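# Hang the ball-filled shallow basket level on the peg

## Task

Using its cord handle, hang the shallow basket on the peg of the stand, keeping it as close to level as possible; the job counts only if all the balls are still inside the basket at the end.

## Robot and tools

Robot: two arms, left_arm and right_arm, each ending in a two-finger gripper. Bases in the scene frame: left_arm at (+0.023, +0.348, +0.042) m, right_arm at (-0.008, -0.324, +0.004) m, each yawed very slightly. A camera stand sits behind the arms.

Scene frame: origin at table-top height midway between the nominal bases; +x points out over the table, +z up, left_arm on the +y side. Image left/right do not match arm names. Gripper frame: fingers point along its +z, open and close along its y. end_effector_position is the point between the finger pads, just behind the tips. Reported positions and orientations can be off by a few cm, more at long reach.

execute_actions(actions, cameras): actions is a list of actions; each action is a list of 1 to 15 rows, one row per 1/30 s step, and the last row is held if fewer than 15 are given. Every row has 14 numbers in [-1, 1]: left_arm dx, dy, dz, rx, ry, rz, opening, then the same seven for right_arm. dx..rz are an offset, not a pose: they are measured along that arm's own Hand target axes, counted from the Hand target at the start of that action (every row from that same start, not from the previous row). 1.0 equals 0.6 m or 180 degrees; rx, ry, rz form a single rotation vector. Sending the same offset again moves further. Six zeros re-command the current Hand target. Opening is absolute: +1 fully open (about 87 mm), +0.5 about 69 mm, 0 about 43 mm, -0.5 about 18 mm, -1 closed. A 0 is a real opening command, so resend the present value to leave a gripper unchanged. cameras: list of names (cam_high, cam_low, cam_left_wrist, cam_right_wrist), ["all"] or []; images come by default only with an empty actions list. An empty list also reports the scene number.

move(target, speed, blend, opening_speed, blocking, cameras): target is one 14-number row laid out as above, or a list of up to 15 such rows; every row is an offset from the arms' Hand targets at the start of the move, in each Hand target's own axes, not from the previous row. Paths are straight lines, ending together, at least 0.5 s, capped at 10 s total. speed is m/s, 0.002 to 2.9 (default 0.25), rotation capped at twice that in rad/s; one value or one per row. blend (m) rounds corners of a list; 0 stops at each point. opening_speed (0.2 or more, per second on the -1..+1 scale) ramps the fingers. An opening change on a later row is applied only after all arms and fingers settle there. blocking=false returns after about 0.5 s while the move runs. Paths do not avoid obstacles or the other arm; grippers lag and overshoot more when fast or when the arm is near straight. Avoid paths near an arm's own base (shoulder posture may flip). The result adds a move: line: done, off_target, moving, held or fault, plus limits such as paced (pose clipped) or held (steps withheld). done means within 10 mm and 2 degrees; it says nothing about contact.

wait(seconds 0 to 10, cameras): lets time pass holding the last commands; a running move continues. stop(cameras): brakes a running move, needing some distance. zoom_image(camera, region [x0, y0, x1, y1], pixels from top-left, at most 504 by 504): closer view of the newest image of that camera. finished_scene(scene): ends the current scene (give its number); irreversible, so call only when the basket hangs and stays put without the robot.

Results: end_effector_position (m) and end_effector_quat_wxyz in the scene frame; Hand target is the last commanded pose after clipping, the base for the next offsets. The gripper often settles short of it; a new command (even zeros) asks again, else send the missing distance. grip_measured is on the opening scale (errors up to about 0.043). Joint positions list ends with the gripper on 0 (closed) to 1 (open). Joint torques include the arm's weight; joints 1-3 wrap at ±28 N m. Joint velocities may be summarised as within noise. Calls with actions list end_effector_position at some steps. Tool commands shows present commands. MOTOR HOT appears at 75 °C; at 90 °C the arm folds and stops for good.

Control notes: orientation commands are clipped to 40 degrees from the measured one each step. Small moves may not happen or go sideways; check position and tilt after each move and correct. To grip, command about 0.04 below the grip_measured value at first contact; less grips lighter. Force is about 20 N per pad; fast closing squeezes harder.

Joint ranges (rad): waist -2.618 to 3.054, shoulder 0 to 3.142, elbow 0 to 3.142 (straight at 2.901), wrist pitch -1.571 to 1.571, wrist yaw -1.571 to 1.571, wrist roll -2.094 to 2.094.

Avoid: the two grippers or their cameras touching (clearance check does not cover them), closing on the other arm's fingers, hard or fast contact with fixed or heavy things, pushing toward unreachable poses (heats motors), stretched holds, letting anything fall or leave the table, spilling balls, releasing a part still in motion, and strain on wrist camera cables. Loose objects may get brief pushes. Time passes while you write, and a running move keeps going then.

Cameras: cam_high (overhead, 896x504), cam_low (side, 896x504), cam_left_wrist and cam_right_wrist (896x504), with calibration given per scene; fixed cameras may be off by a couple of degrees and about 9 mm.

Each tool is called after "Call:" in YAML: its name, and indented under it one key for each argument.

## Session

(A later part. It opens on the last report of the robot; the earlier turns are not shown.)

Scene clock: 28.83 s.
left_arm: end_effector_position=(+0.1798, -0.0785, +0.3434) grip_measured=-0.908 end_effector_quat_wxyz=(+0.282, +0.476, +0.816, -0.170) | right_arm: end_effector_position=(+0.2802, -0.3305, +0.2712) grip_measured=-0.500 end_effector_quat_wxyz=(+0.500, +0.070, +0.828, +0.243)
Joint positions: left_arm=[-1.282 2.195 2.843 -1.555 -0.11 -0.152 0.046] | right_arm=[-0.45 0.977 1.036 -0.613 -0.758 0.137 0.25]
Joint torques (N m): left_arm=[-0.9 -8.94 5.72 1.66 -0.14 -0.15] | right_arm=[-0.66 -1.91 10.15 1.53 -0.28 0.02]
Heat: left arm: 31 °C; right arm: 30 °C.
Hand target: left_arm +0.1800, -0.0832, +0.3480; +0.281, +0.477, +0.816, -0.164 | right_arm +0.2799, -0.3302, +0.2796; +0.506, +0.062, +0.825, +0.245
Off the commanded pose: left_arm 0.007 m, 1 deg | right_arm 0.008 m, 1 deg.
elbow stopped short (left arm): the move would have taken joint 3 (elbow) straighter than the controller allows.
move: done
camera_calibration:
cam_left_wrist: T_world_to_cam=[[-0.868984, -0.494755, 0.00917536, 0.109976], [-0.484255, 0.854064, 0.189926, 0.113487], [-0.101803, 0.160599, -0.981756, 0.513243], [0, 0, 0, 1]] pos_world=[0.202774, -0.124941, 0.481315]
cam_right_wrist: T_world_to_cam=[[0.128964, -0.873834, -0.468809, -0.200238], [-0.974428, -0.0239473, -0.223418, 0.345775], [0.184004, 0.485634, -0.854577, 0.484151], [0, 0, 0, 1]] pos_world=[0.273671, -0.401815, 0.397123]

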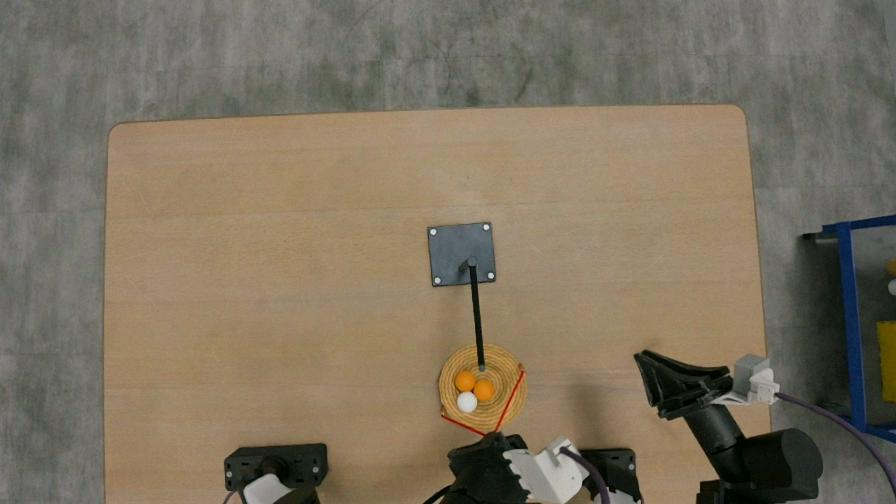

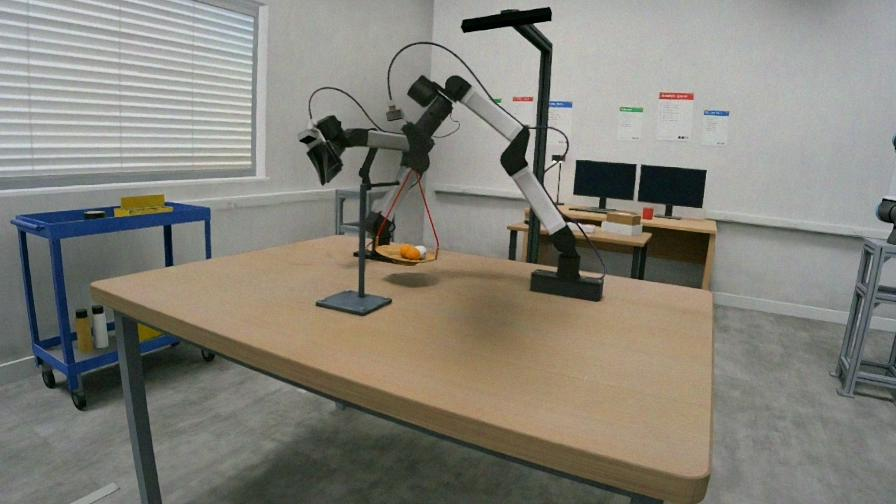

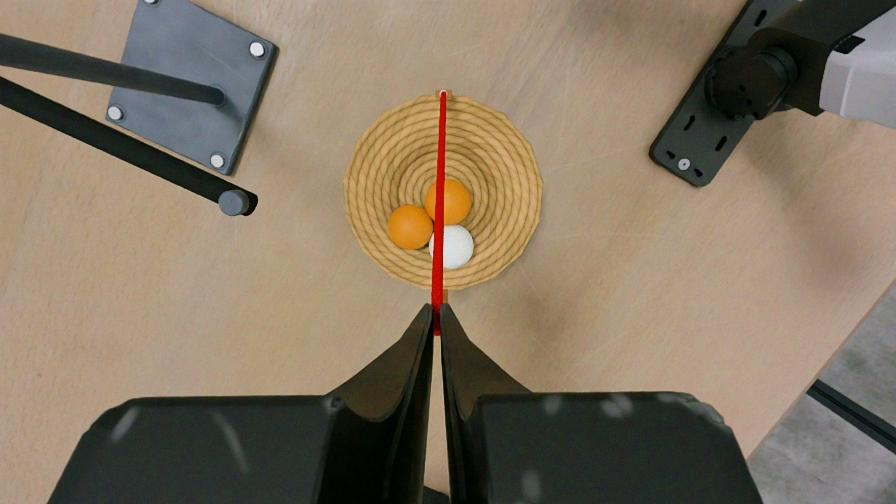

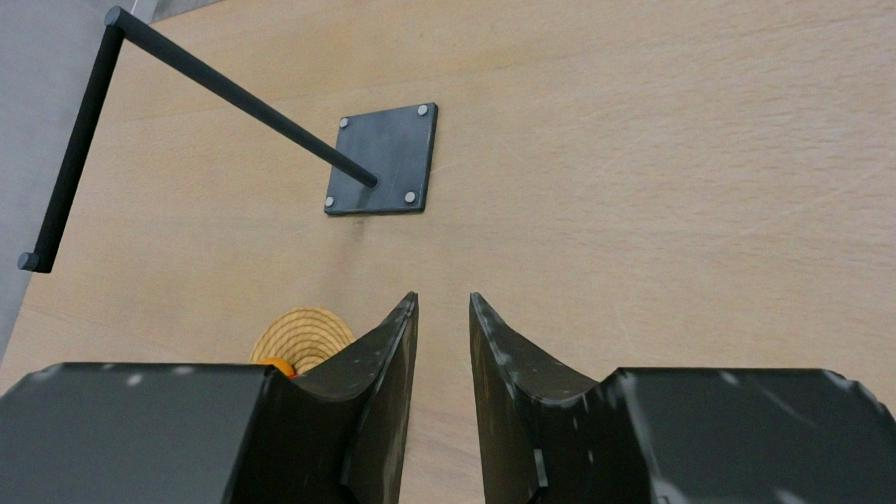

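Call:
move:
  target:
    - [0.0955,0.0117,0.1327,0,0,0,-1,0,0,0,0,0,0,-0.5]
    - [0.1617,0.0127,0.1867,0,-0.03,0,-1,0,0,0,0,0,0,-0.5]
    - [0.2485,-0.1237,0.2883,0,-0.0667,0,-1,0,0,0,0,0,0,-0.5]
    - [0.3447,-0.2738,0.4035,0,-0.0667,0,-1,0,0,0,0,0,0,-0.5]
  speed: [0.04,0.06,0.12,0.12]
  blend: [0.01,0.01,0.03,0]
  cameras: ["all"]

Scene clock: 37.30 s.
left_arm: end_effector_position=(+0.0319, -0.1405, +0.0262) grip_measured=-0.914 end_effector_quat_wxyz=(+0.357, +0.469, +0.783, -0.200) | right_arm: end_effector_position=(+0.2802, -0.3305, +0.2712) grip_measured=-0.500 end_effector_quat_wxyz=(+0.500, +0.070, +0.828, +0.243)
Joint positions: left_arm=[-1.713 2.097 1.197 0.066 -0.453 -0.42 0.043] | right_arm=[-0.45 0.977 1.036 -0.613 -0.758 0.137 0.25]
Joint torques (N m): left_arm=[-0.46 -8.59 6.42 1.88 -0.38 -0.27] | right_arm=[-0.68 -1.91 10.18 1.54 -0.29 0.02]
Heat: left arm: 32 °C; right arm: 31 °C.
Hand target: left_arm +0.0303, -0.1515, +0.0296; +0.365, +0.458, +0.782, -0.213 | right_arm +0.2799, -0.3302, +0.2796; +0.506, +0.062, +0.825, +0.245
Off the commanded pose: left_arm 0.012 m, 2 deg | right_arm 0.008 m, 1 deg.
move: off_target (left_arm)
camera_calibration:
cam_left_wrist: T_world_to_cam=[[-0.87474, -0.484204, -0.0194159, -0.0439137], [-0.484535, 0.874553, 0.019554, 0.162331], [0.00751212, 0.0265123, -0.99962, 0.174868], [0, 0, 0, 1]] pos_world=[0.0389282, -0.167866, 0.170774]
cam_right_wrist: T_world_to_cam=[[0.128964, -0.873834, -0.468809, -0.200238], [-0.974428, -0.0239473, -0.223418, 0.345775], [0.184004, 0.485634, -0.854577, 0.484151], [0, 0, 0, 1]] pos_world=[0.273671, -0.401815, 0.397123]

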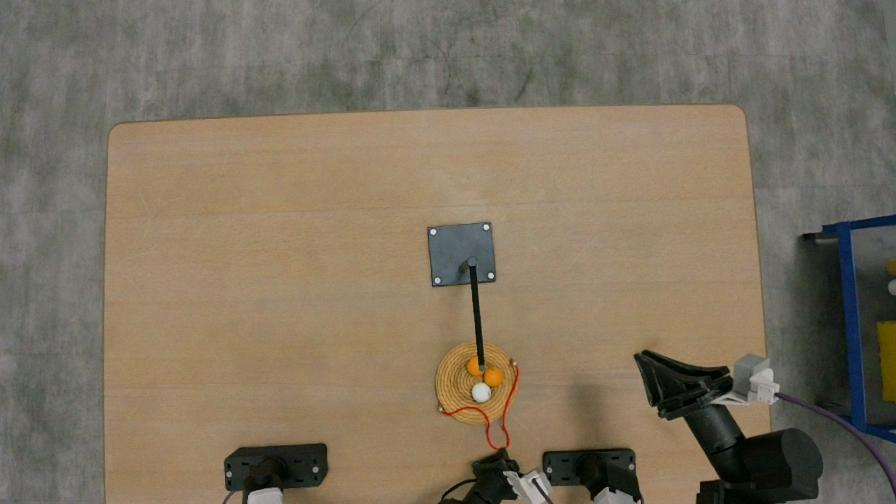

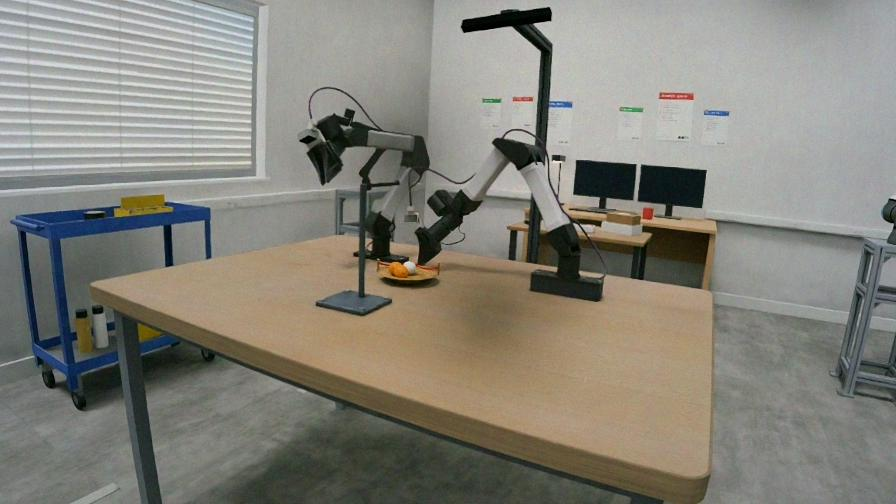

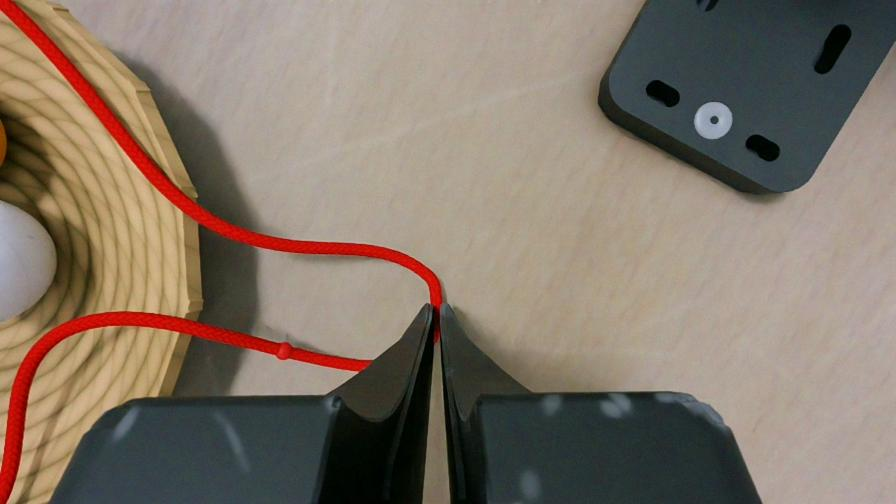

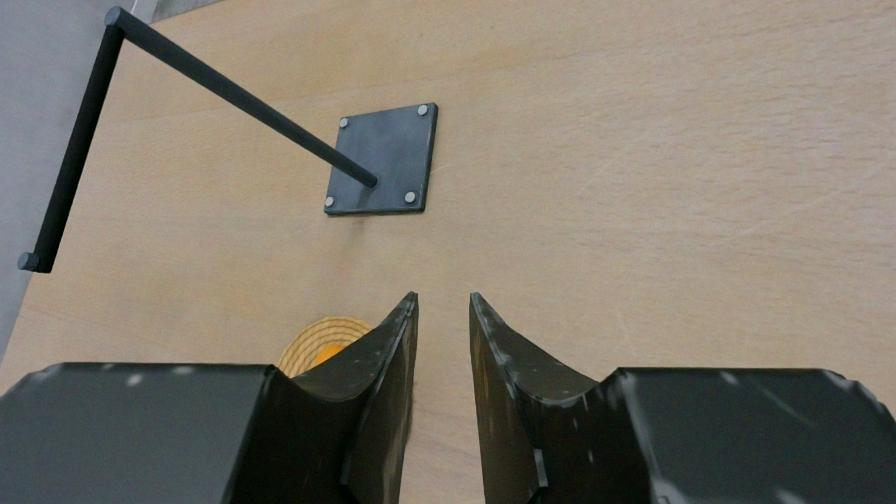

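Call:
move:
  target: [0,0,0,0,0,0,0.1,0,0,0,0,0,0,-0.5]
  opening_speed: 1
  cameras: ["cam_left_wrist"]

Scene clock: 38.73 s.
left_arm: end_effector_position=(+0.0319, -0.1405, +0.0262) grip_measured=+0.100 end_effector_quat_wxyz=(+0.357, +0.469, +0.783, -0.200) | right_arm: end_effector_position=(+0.2802, -0.3305, +0.2712) grip_measured=-0.500 end_effector_quat_wxyz=(+0.500, +0.070, +0.828, +0.243)
Joint positions: left_arm=[-1.713 2.097 1.197 0.066 -0.454 -0.421 0.55] | right_arm=[-0.45 0.977 1.036 -0.613 -0.758 0.137 0.25]
Joint torques (N m): left_arm=[-0.46 -8.76 6.41 1.86 -0.34 -0.31] | right_arm=[-0.68 -1.89 10.18 1.54 -0.28 0.02]
Heat: left arm: 33 °C; right arm: 32 °C.
Hand target: left_arm +0.0303, -0.1515, +0.0296; +0.365, +0.458, +0.782, -0.213 | right_arm +0.2799, -0.3302, +0.2796; +0.506, +0.062, +0.825, +0.245
Off the commanded pose: left_arm 0.012 m, 2 deg | right_arm 0.008 m, 1 deg.
move: off_target (left_arm)
camera_calibration:
cam_left_wrist: T_world_to_cam=[[-0.874349, -0.484921, -0.0191138, -0.0440127], [-0.485242, 0.874165, 0.0193756, 0.162372], [0.00731302, 0.0262159, -0.99963, 0.174827], [0, 0, 0, 1]] pos_world=[0.0390289, -0.167866, 0.170775]
Images, in order (width x height): cam_left_wrist 896x504.

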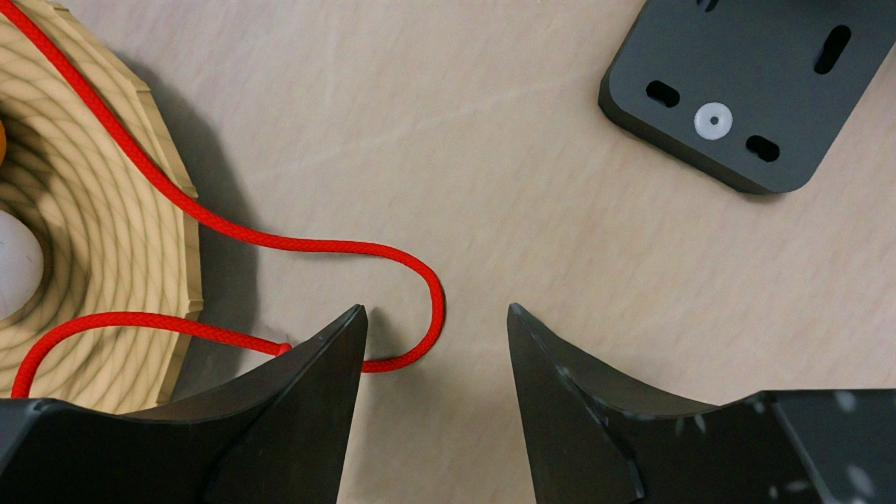

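Call:
move:
  target: [0.0247,0.0047,-0.0033,0,0,0,0.1,0,0,0,0,0,0,-0.5]
  speed: 0.05
  cameras: ["cam_left_wrist"]

Scene clock: 40.00 s.
left_arm: end_effector_position=(+0.0303, -0.1417, +0.0248) grip_measured=+0.100 end_effector_quat_wxyz=(+0.366, +0.459, +0.781, -0.213) | right_arm: end_effector_position=(+0.2802, -0.3305, +0.2712) grip_measured=-0.500 end_effector_quat_wxyz=(+0.500, +0.070, +0.828, +0.243)
Joint positions: left_arm=[-1.72 2.097 1.166 0.129 -0.467 -0.431 0.55] | right_arm=[-0.45 0.977 1.036 -0.613 -0.758 0.137 0.25]
Joint torques (N m): left_arm=[-0.83 -8.98 4.15 1.8 -0.26 -0.27] | right_arm=[-0.68 -1.92 10.18 1.53 -0.28 0.02]
Heat: left arm: 33 °C; right arm: 32 °C.
Hand target: left_arm +0.0274, -0.1405, +0.0195; +0.365, +0.458, +0.782, -0.213 | right_arm +0.2799, -0.3302, +0.2796; +0.506, +0.062, +0.825, +0.245
Off the commanded pose: left_arm 0.006 m, 0 deg | right_arm 0.008 m, 1 deg.
move: done
camera_calibration:
cam_left_wrist: T_world_to_cam=[[-0.869966, -0.493111, -0.00123922, -0.0477441], [-0.493066, 0.869916, -0.0114465, 0.163069], [0.00672243, -0.00934708, -0.999934, 0.168502], [0, 0, 0, 1]] pos_world=[0.0377354, -0.163824, 0.170298]
Images, in order (width x height): cam_left_wrist 896x504.

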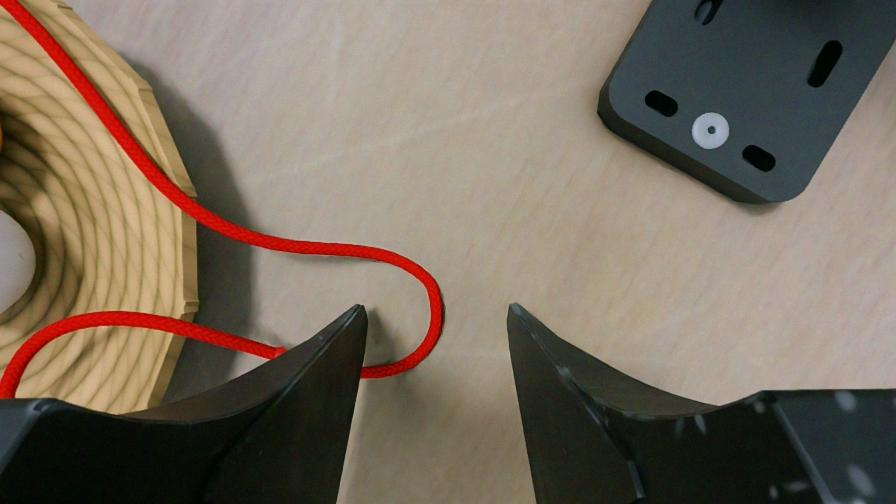

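Call:
move:
  target:
    - [-0.0383,0,-0.0322,0,0,0,0.1,0,0,0,0,0,0,-0.5]
    - [-0.0325,0.0053,-0.0397,0,0,0,0.1,0,0,0,0,0,0,-0.5]
    - [0,0.0053,-0.009,0,0,0,0.1,0,0,0,0,0,0,-0.5]
  speed: 0.07
  cameras: ["cam_left_wrist"]

Scene clock: 42.50 s.
left_arm: end_effector_position=(+0.0313, -0.1341, +0.0293) grip_measured=+0.100 end_effector_quat_wxyz=(+0.365, +0.460, +0.782, -0.210) | right_arm: end_effector_position=(+0.2802, -0.3305, +0.2712) grip_measured=-0.500 end_effector_quat_wxyz=(+0.500, +0.070, +0.828, +0.243)
Joint positions: left_arm=[-1.72 2.065 1.141 0.115 -0.468 -0.433 0.55] | right_arm=[-0.45 0.977 1.036 -0.613 -0.758 0.137 0.25]
Joint torques (N m): left_arm=[-0.75 -8.14 4.37 1.89 -0.27 -0.27] | right_arm=[-0.68 -1.89 10.18 1.53 -0.28 0.02]
Heat: left arm: 33 °C; right arm: 32 °C.
Hand target: left_arm +0.0281, -0.1353, +0.0230; +0.365, +0.458, +0.782, -0.213 | right_arm +0.2799, -0.3302, +0.2796; +0.506, +0.062, +0.825, +0.245
Off the commanded pose: left_arm 0.007 m, 0 deg | right_arm 0.008 m, 1 deg.
move: done
camera_calibration:
cam_left_wrist: T_world_to_cam=[[-0.869226, -0.494394, -0.00450312, -0.043316], [-0.494364, 0.869232, -0.00629013, 0.156784], [0.00702406, -0.00324137, -0.99997, 0.173808], [0, 0, 0, 1]] pos_world=[0.038636, -0.157133, 0.174594]
Images, in order (width x height): cam_left_wrist 896x504.

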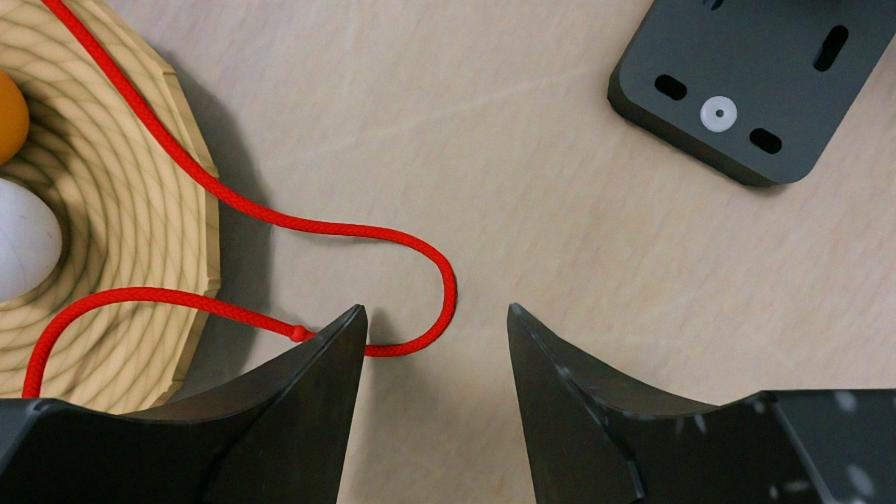

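Call:
move:
  target:
    - [0.0075,0,-0.009,0,0,0,0.1,0,0,0,0,0,0,-0.5]
    - [0.0228,0,0.0038,0,0,0,0.1,0,0,0,0,0,0,-0.5]
  speed: 0.07
  cameras: ["cam_left_wrist"]

Scene clock: 44.10 s.
left_arm: end_effector_position=(+0.0283, -0.1335, +0.0244) grip_measured=+0.100 end_effector_quat_wxyz=(+0.371, +0.454, +0.779, -0.220) | right_arm: end_effector_position=(+0.2802, -0.3305, +0.2712) grip_measured=-0.500 end_effector_quat_wxyz=(+0.500, +0.070, +0.828, +0.243)
Joint positions: left_arm=[-1.73 2.072 1.106 0.181 -0.479 -0.438 0.55] | right_arm=[-0.45 0.977 1.036 -0.613 -0.758 0.137 0.25]
Joint torques (N m): left_arm=[-0.85 -7.5 3.95 1.76 -0.24 -0.29] | right_arm=[-0.69 -1.92 10.19 1.54 -0.28 0.01]
Heat: left arm: 33 °C; right arm: 32 °C.
Hand target: left_arm +0.0246, -0.1292, +0.0111; +0.365, +0.458, +0.782, -0.213 | right_arm +0.2799, -0.3302, +0.2796; +0.506, +0.062, +0.825, +0.245
Off the commanded pose: left_arm 0.014 m, 1 deg | right_arm 0.008 m, 1 deg.
move: off_target (left_arm)
camera_calibration:
cam_left_wrist: T_world_to_cam=[[-0.868427, -0.495752, 0.00805948, -0.0460767], [-0.495754, 0.867941, -0.0300972, 0.155239], [0.00792561, -0.0301328, -0.999514, 0.165347], [0, 0, 0, 1]] pos_world=[0.0356358, -0.152599, 0.17031]
Images, in order (width x height): cam_left_wrist 896x504.

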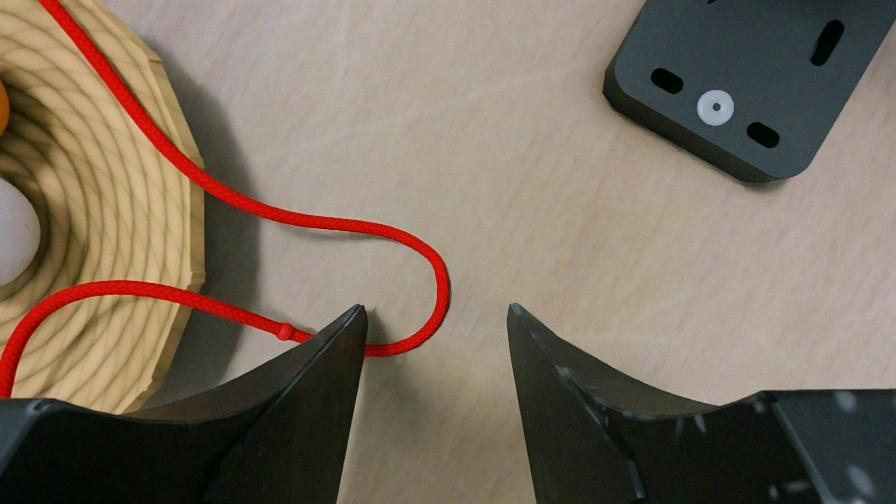

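Call:
move:
  target: [-0.0102,0,-0.0086,0,0,0,-1,0,0,0,0,0,0,-0.5]
  speed: 0.06
  opening_speed: 0.8
  cameras: ["cam_left_wrist"]

Scene clock: 45.83 s.
left_arm: end_effector_position=(+0.0273, -0.1327, +0.0237) grip_measured=-0.922 end_effector_quat_wxyz=(+0.370, +0.455, +0.780, -0.219) | right_arm: end_effector_position=(+0.2802, -0.3305, +0.2712) grip_measured=-0.500 end_effector_quat_wxyz=(+0.500, +0.070, +0.828, +0.243)
Joint positions: left_arm=[-1.732 2.072 1.106 0.177 -0.479 -0.44 0.039] | right_arm=[-0.45 0.977 1.036 -0.613 -0.758 0.137 0.25]
Joint torques (N m): left_arm=[-0.77 -8.92 4.51 1.52 -0.23 -0.28] | right_arm=[-0.65 -1.92 10.17 1.53 -0.28 0.02]
Heat: left arm: 33 °C; right arm: 32 °C.
Hand target: left_arm +0.0247, -0.1291, +0.0190; +0.365, +0.458, +0.782, -0.213 | right_arm +0.2799, -0.3302, +0.2796; +0.506, +0.062, +0.825, +0.245
Off the commanded pose: left_arm 0.006 m, 1 deg | right_arm 0.008 m, 1 deg.
move: done
camera_calibration:
cam_left_wrist: T_world_to_cam=[[-0.869121, -0.494551, 0.00695964, -0.0463984], [-0.494546, 0.868731, -0.0270351, 0.154021], [0.00732416, -0.0269386, -0.99961, 0.165086], [0, 0, 0, 1]] pos_world=[0.0346357, -0.152302, 0.169508]
Images, in order (width x height): cam_left_wrist 896x504.

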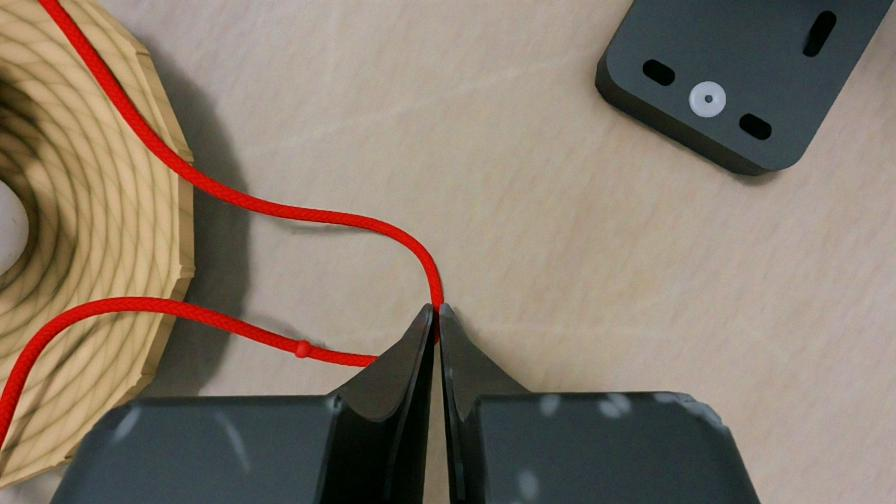

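Call:
move:
  target:
    - [-0.1562,0.1395,-0.0758,0,0,0,-1,0,0,0,0,0,0,-0.5]
    - [-0.2933,0.269,-0.1458,0,0,0,-1,0,0,0,0,0,0,-0.5]
    - [-0.359,0.2673,-0.1972,0,0,0,-1,0,0,0,0,0,0,-0.5]
    - [-0.4723,0.263,-0.2953,0,0,0,-1,0,0,0,0,0,0,-0.5]
  speed: [0.12,0.1,0.04,0.04]
  blend: [0.03,0.01,0.01,0]
  cameras: ["all"]

Call:
zoom_image:
  camera: "cam_low"
  region: [310, 130, 490, 330]

Scene clock: 52.70 s.
left_arm: end_effector_position=(+0.1845, -0.0851, +0.3399) grip_measured=-0.924 end_effector_quat_wxyz=(+0.352, +0.459, +0.790, -0.201) | right_arm: end_effector_position=(+0.2802, -0.3305, +0.2712) grip_measured=-0.500 end_effector_quat_wxyz=(+0.500, +0.070, +0.828, +0.243)
Joint positions: left_arm=[-1.297 1.845 2.145 -1.047 -0.161 -0.14 0.038] | right_arm=[-0.45 0.977 1.036 -0.613 -0.758 0.137 0.25]
Joint torques (N m): left_arm=[-0.7 -7.66 7.34 1.9 -0.06 -0.11] | right_arm=[-0.66 -1.89 10.17 1.54 -0.28 0.02]
Heat: left arm: 33 °C; right arm: 33 °C.
Hand target: left_arm +0.1844, -0.0924, +0.3503; +0.365, +0.458, +0.782, -0.213 | right_arm +0.2799, -0.3302, +0.2796; +0.506, +0.062, +0.825, +0.245
Off the commanded pose: left_arm 0.013 m, 2 deg | right_arm 0.008 m, 1 deg.
move: off_target (left_arm)
camera_calibration:
cam_left_wrist: T_world_to_cam=[[-0.864276, -0.503006, -0.00344483, 0.113539], [-0.502907, 0.863921, 0.0269212, 0.181681], [-0.0105654, 0.0249997, -0.999632, 0.489063], [0, 0, 0, 1]] pos_world=[0.194665, -0.112074, 0.484383]
cam_right_wrist: T_world_to_cam=[[0.128964, -0.873834, -0.468809, -0.200238], [-0.974428, -0.0239473, -0.223418, 0.345775], [0.184004, 0.485634, -0.854577, 0.484151], [0, 0, 0, 1]] pos_world=[0.273671, -0.401815, 0.397123]

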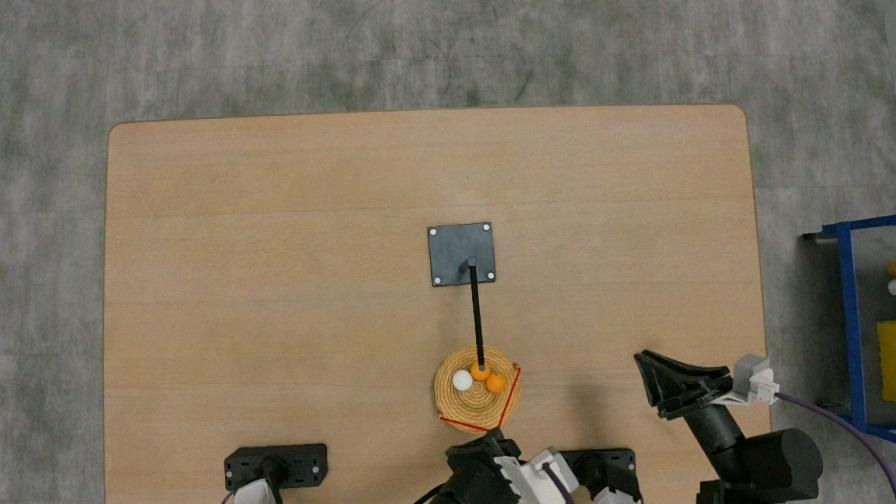

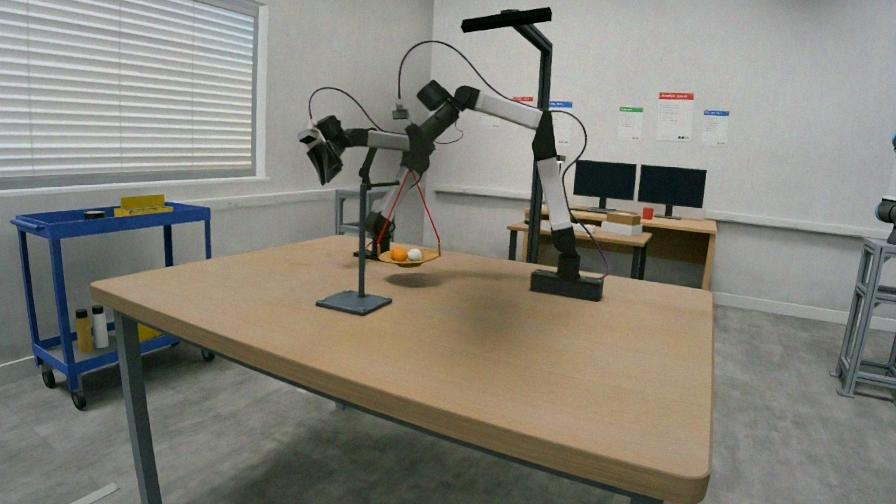

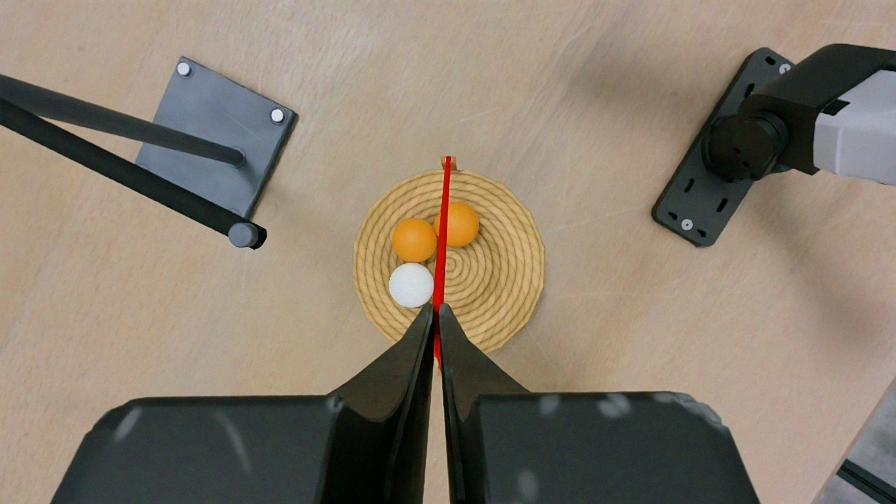

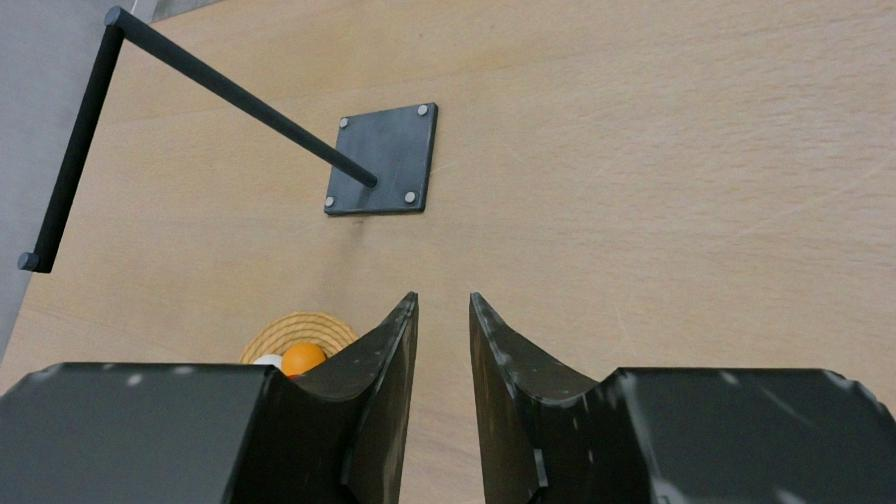

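Scaled by 2.520 from the camera's 896x504 image, which has a finer 1280x720 frame.

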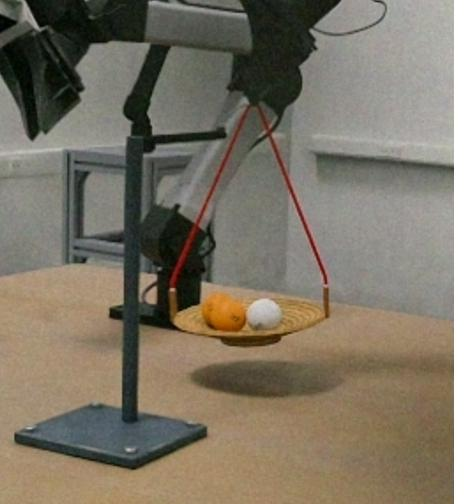

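Call:
move:
  target: [-0.042,0.078,-0.014,0,-0.0556,0,-1,0,0,0,0,0,0,-0.5]
  speed: 0.05
  cameras: ["all"]

Call:
zoom_image:
  camera: "cam_low"
  region: [310, 130, 490, 330]

Scene clock: 55.43 s.
left_arm: end_effector_position=(+0.2286, -0.0796, +0.3443) grip_measured=-0.924 end_effector_quat_wxyz=(+0.398, +0.447, +0.768, -0.228) | right_arm: end_effector_position=(+0.2802, -0.3305, +0.2712) grip_measured=-0.500 end_effector_quat_wxyz=(+0.500, +0.070, +0.828, +0.243)
Joint positions: left_arm=[-1.183 1.755 1.96 -0.825 -0.081 -0.052 0.038] | right_arm=[-0.45 0.977 1.036 -0.613 -0.758 0.137 0.25]
Joint torques (N m): left_arm=[0.29 -11.75 5.42 2.39 0.07 -0.01] | right_arm=[-0.66 -1.91 10.18 1.53 -0.28 0.02]
Heat: left arm: 34 °C; right arm: 33 °C.
Hand target: left_arm +0.2301, -0.0779, +0.3751; +0.432, +0.437, +0.747, -0.252 | right_arm +0.2799, -0.3302, +0.2796; +0.506, +0.062, +0.825, +0.245
Off the commanded pose: left_arm 0.031 m, 5 deg | right_arm 0.008 m, 1 deg.
move: off_target (left_arm)
camera_calibration:
cam_left_wrist: T_world_to_cam=[[-0.865467, -0.50096, -0.00221126, 0.154385], [-0.498772, 0.862082, -0.0896696, 0.238065], [0.0468272, -0.0765032, -0.995969, 0.471229], [0, 0, 0, 1]] pos_world=[0.230289, -0.0918405, 0.491018]
cam_right_wrist: T_world_to_cam=[[0.128964, -0.873834, -0.468809, -0.200238], [-0.974428, -0.0239473, -0.223418, 0.345775], [0.184004, 0.485634, -0.854577, 0.484151], [0, 0, 0, 1]] pos_world=[0.273671, -0.401815, 0.397123]

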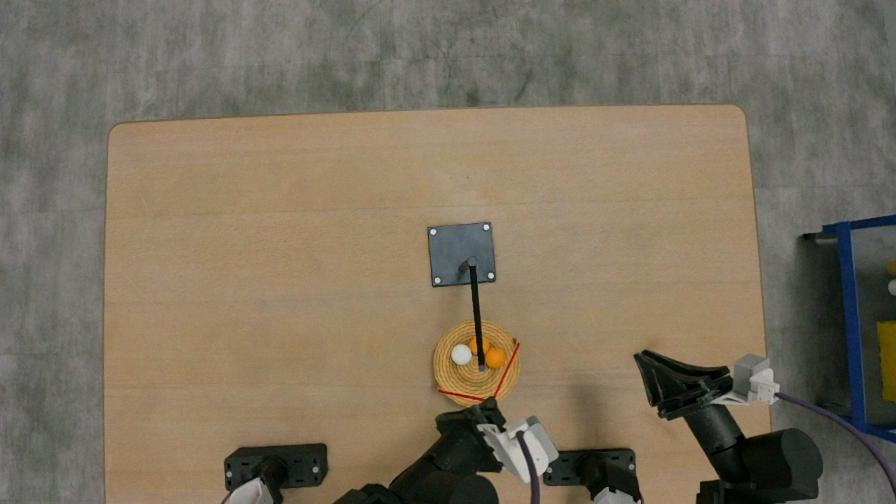

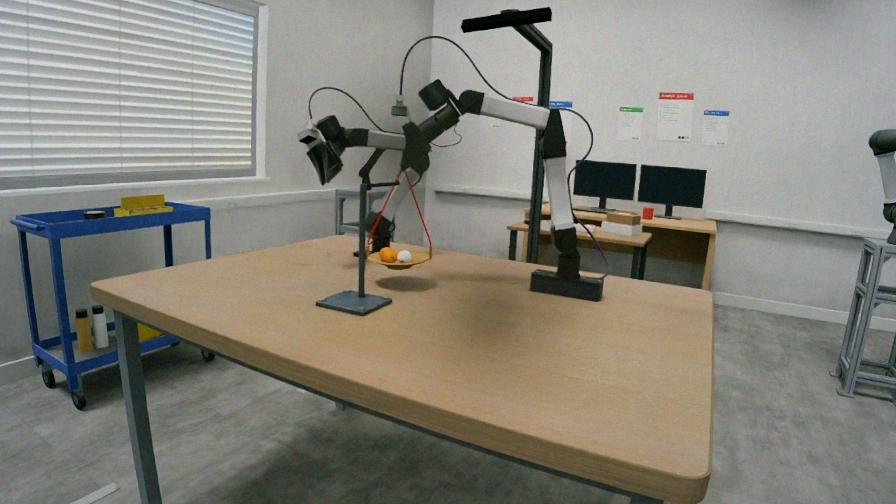

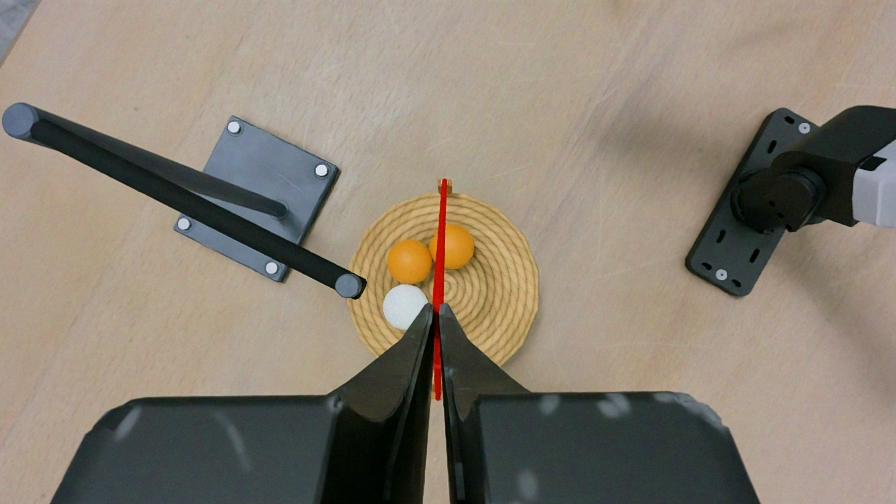

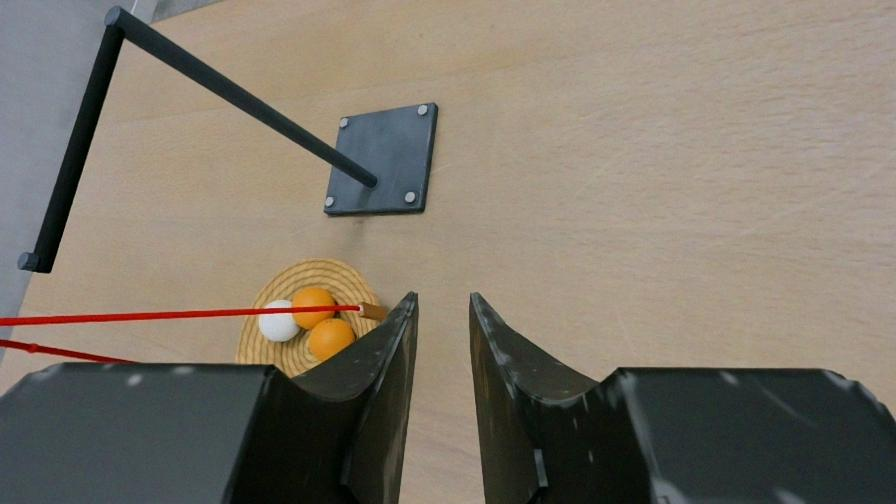

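Scaled by 2.520 from the camera's 896x504 image, which has a finer 1280x720 frame.

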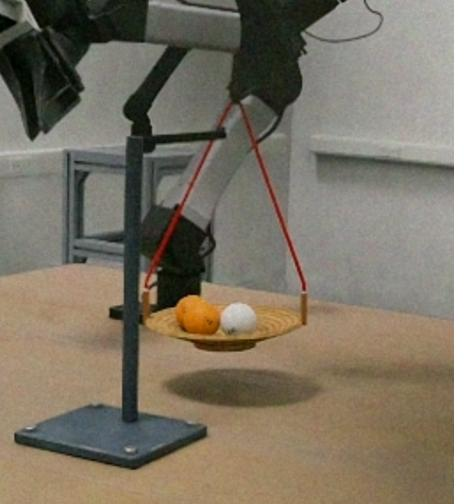

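Call:
move:
  target: [-0.003,0.005,-0.0117,0,0,0,-1,0,0,0,0,0,0,-0.5]
  speed: 0.05
  cameras: ["cam_left_wrist"]

Call:
zoom_image:
  camera: "cam_left_wrist"
  region: [250, 150, 550, 400]

Scene clock: 56.50 s.
left_arm: end_effector_position=(+0.2287, -0.0773, +0.3491) grip_measured=-0.924 end_effector_quat_wxyz=(+0.401, +0.447, +0.766, -0.231) | right_arm: end_effector_position=(+0.2802, -0.3305, +0.2712) grip_measured=-0.500 end_effector_quat_wxyz=(+0.500, +0.070, +0.828, +0.243)
Joint positions: left_arm=[-1.179 1.745 1.96 -0.825 -0.075 -0.048 0.038] | right_arm=[-0.45 0.977 1.036 -0.613 -0.758 0.137 0.25]
Joint torques (N m): left_arm=[0.66 -11.69 6.05 2.21 0.03 0.04] | right_arm=[-0.68 -1.91 10.18 1.53 -0.28 0.02]
Heat: left arm: 34 °C; right arm: 33 °C.
Hand target: left_arm +0.2301, -0.0719, +0.3802; +0.432, +0.437, +0.747, -0.252 | right_arm +0.2799, -0.3302, +0.2796; +0.506, +0.062, +0.825, +0.245
Off the commanded pose: left_arm 0.032 m, 5 deg | right_arm 0.008 m, 1 deg.
move: off_target (left_arm)
camera_calibration:
cam_left_wrist: T_world_to_cam=[[-0.866818, -0.498624, -0.000449995, 0.155548], [-0.496089, 0.862501, -0.0999412, 0.239624], [0.0502212, -0.0864076, -0.994993, 0.474378], [0, 0, 0, 1]] pos_world=[0.229882, -0.0881262, 0.496021]
Images, in order (width x height): cam_left_wrist 896x504.

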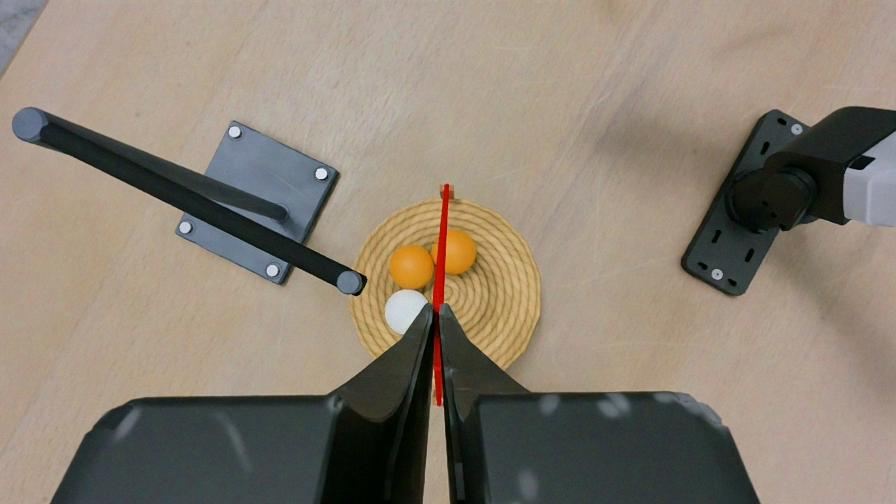

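Scaled by 1.680 from the camera's 896x504 image, which has a finer 1280x720 frame.

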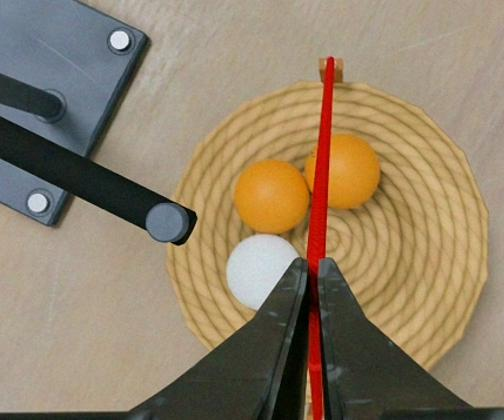

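Call:
move:
  target: [-0.0255,0.0692,0.0277,0,0,0,-1,0,0,0,0,0,0,-0.5]
  speed: 0.04
  cameras: ["all"]

Call:
zoom_image:
  camera: "cam_low"
  region: [310, 130, 490, 330]

Call:
zoom_image:
  camera: "cam_left_wrist"
  region: [250, 150, 550, 450]

Scene clock: 58.57 s.
left_arm: end_effector_position=(+0.2724, -0.0660, +0.3713) grip_measured=-0.924 end_effector_quat_wxyz=(+0.415, +0.438, +0.760, -0.242) | right_arm: end_effector_position=(+0.2802, -0.3305, +0.2712) grip_measured=-0.500 end_effector_quat_wxyz=(+0.500, +0.070, +0.828, +0.243)
Joint positions: left_arm=[-1.054 1.795 2.089 -0.863 0.028 0.012 0.038] | right_arm=[-0.45 0.977 1.036 -0.613 -0.758 0.137 0.25]
Joint torques (N m): left_arm=[0.38 -7.56 7.54 2.2 0.06 0.02] | right_arm=[-0.65 -1.92 10.19 1.54 -0.28 0.02]
Heat: left arm: 34 °C; right arm: 34 °C.
Hand target: left_arm +0.2771, -0.0708, +0.3851; +0.432, +0.437, +0.747, -0.252 | right_arm +0.2799, -0.3302, +0.2796; +0.506, +0.062, +0.825, +0.245
Off the commanded pose: left_arm 0.015 m, 3 deg | right_arm 0.008 m, 1 deg.
move: off_target (left_arm)
camera_calibration:
cam_left_wrist: T_world_to_cam=[[-0.864245, -0.503006, 0.00807232, 0.194886], [-0.499108, 0.855315, -0.139023, 0.26861], [0.0630251, -0.124179, -0.990256, 0.487514], [0, 0, 0, 1]] pos_world=[0.271769, -0.071178, 0.518534]
cam_right_wrist: T_world_to_cam=[[0.128964, -0.873834, -0.468809, -0.200238], [-0.974428, -0.0239473, -0.223418, 0.345775], [0.184004, 0.485634, -0.854577, 0.484151], [0, 0, 0, 1]] pos_world=[0.273671, -0.401815, 0.397123]

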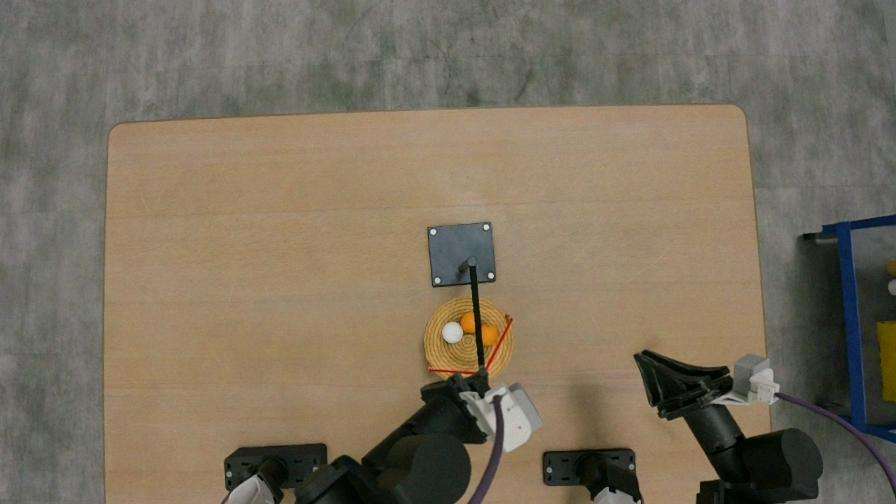

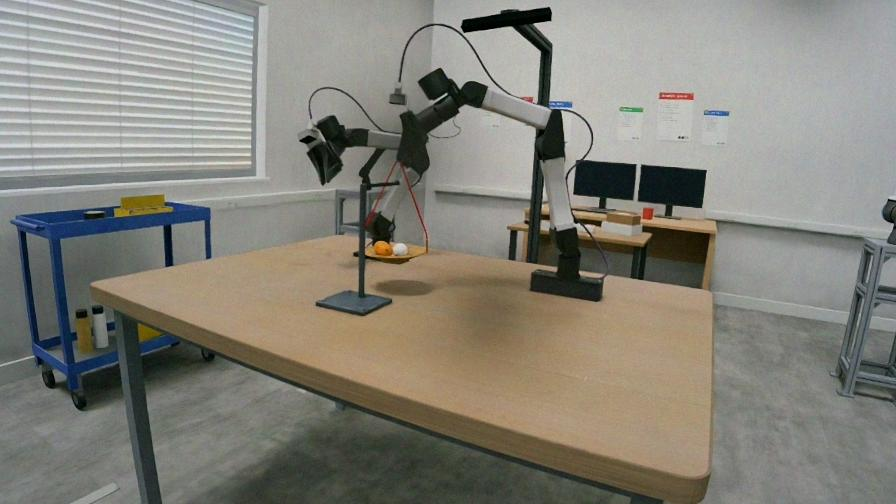

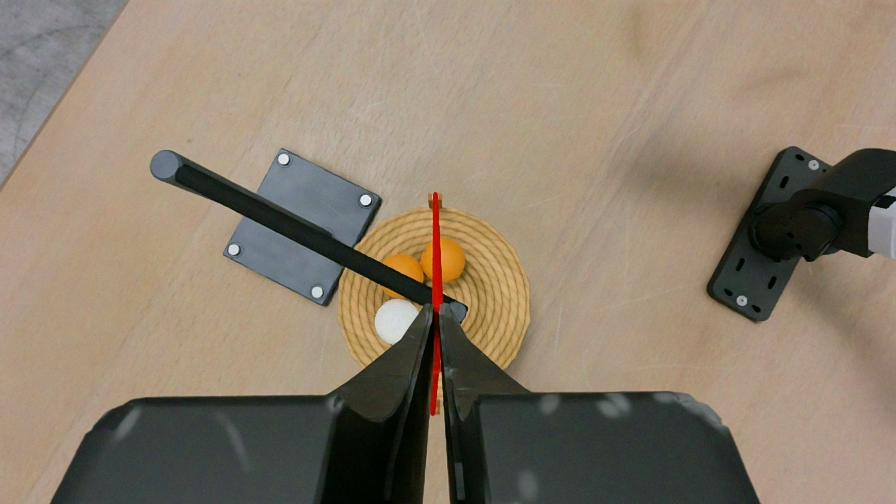

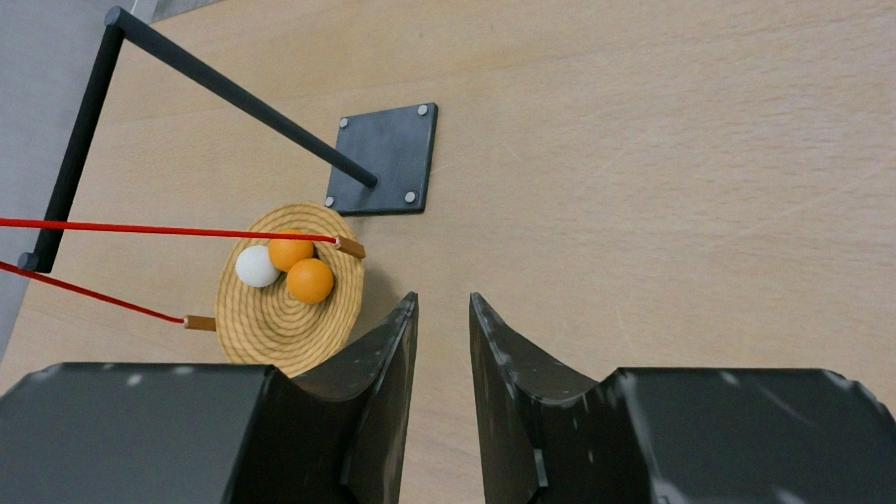

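Scaled by 2.520 from the camera's 896x504 image, which has a finer 1280x720 frame.

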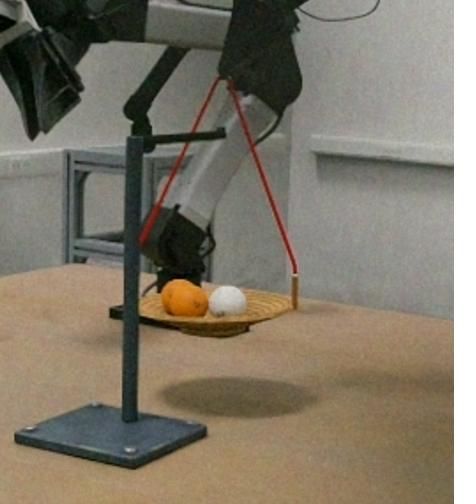

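Scaled by 1.680 from the camera's 896x504 image, which has a finer 1280x720 frame.

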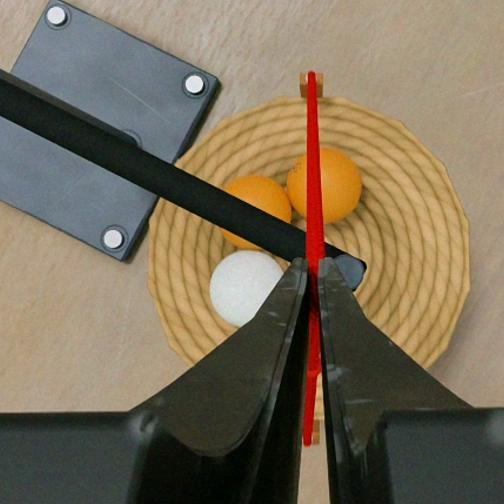

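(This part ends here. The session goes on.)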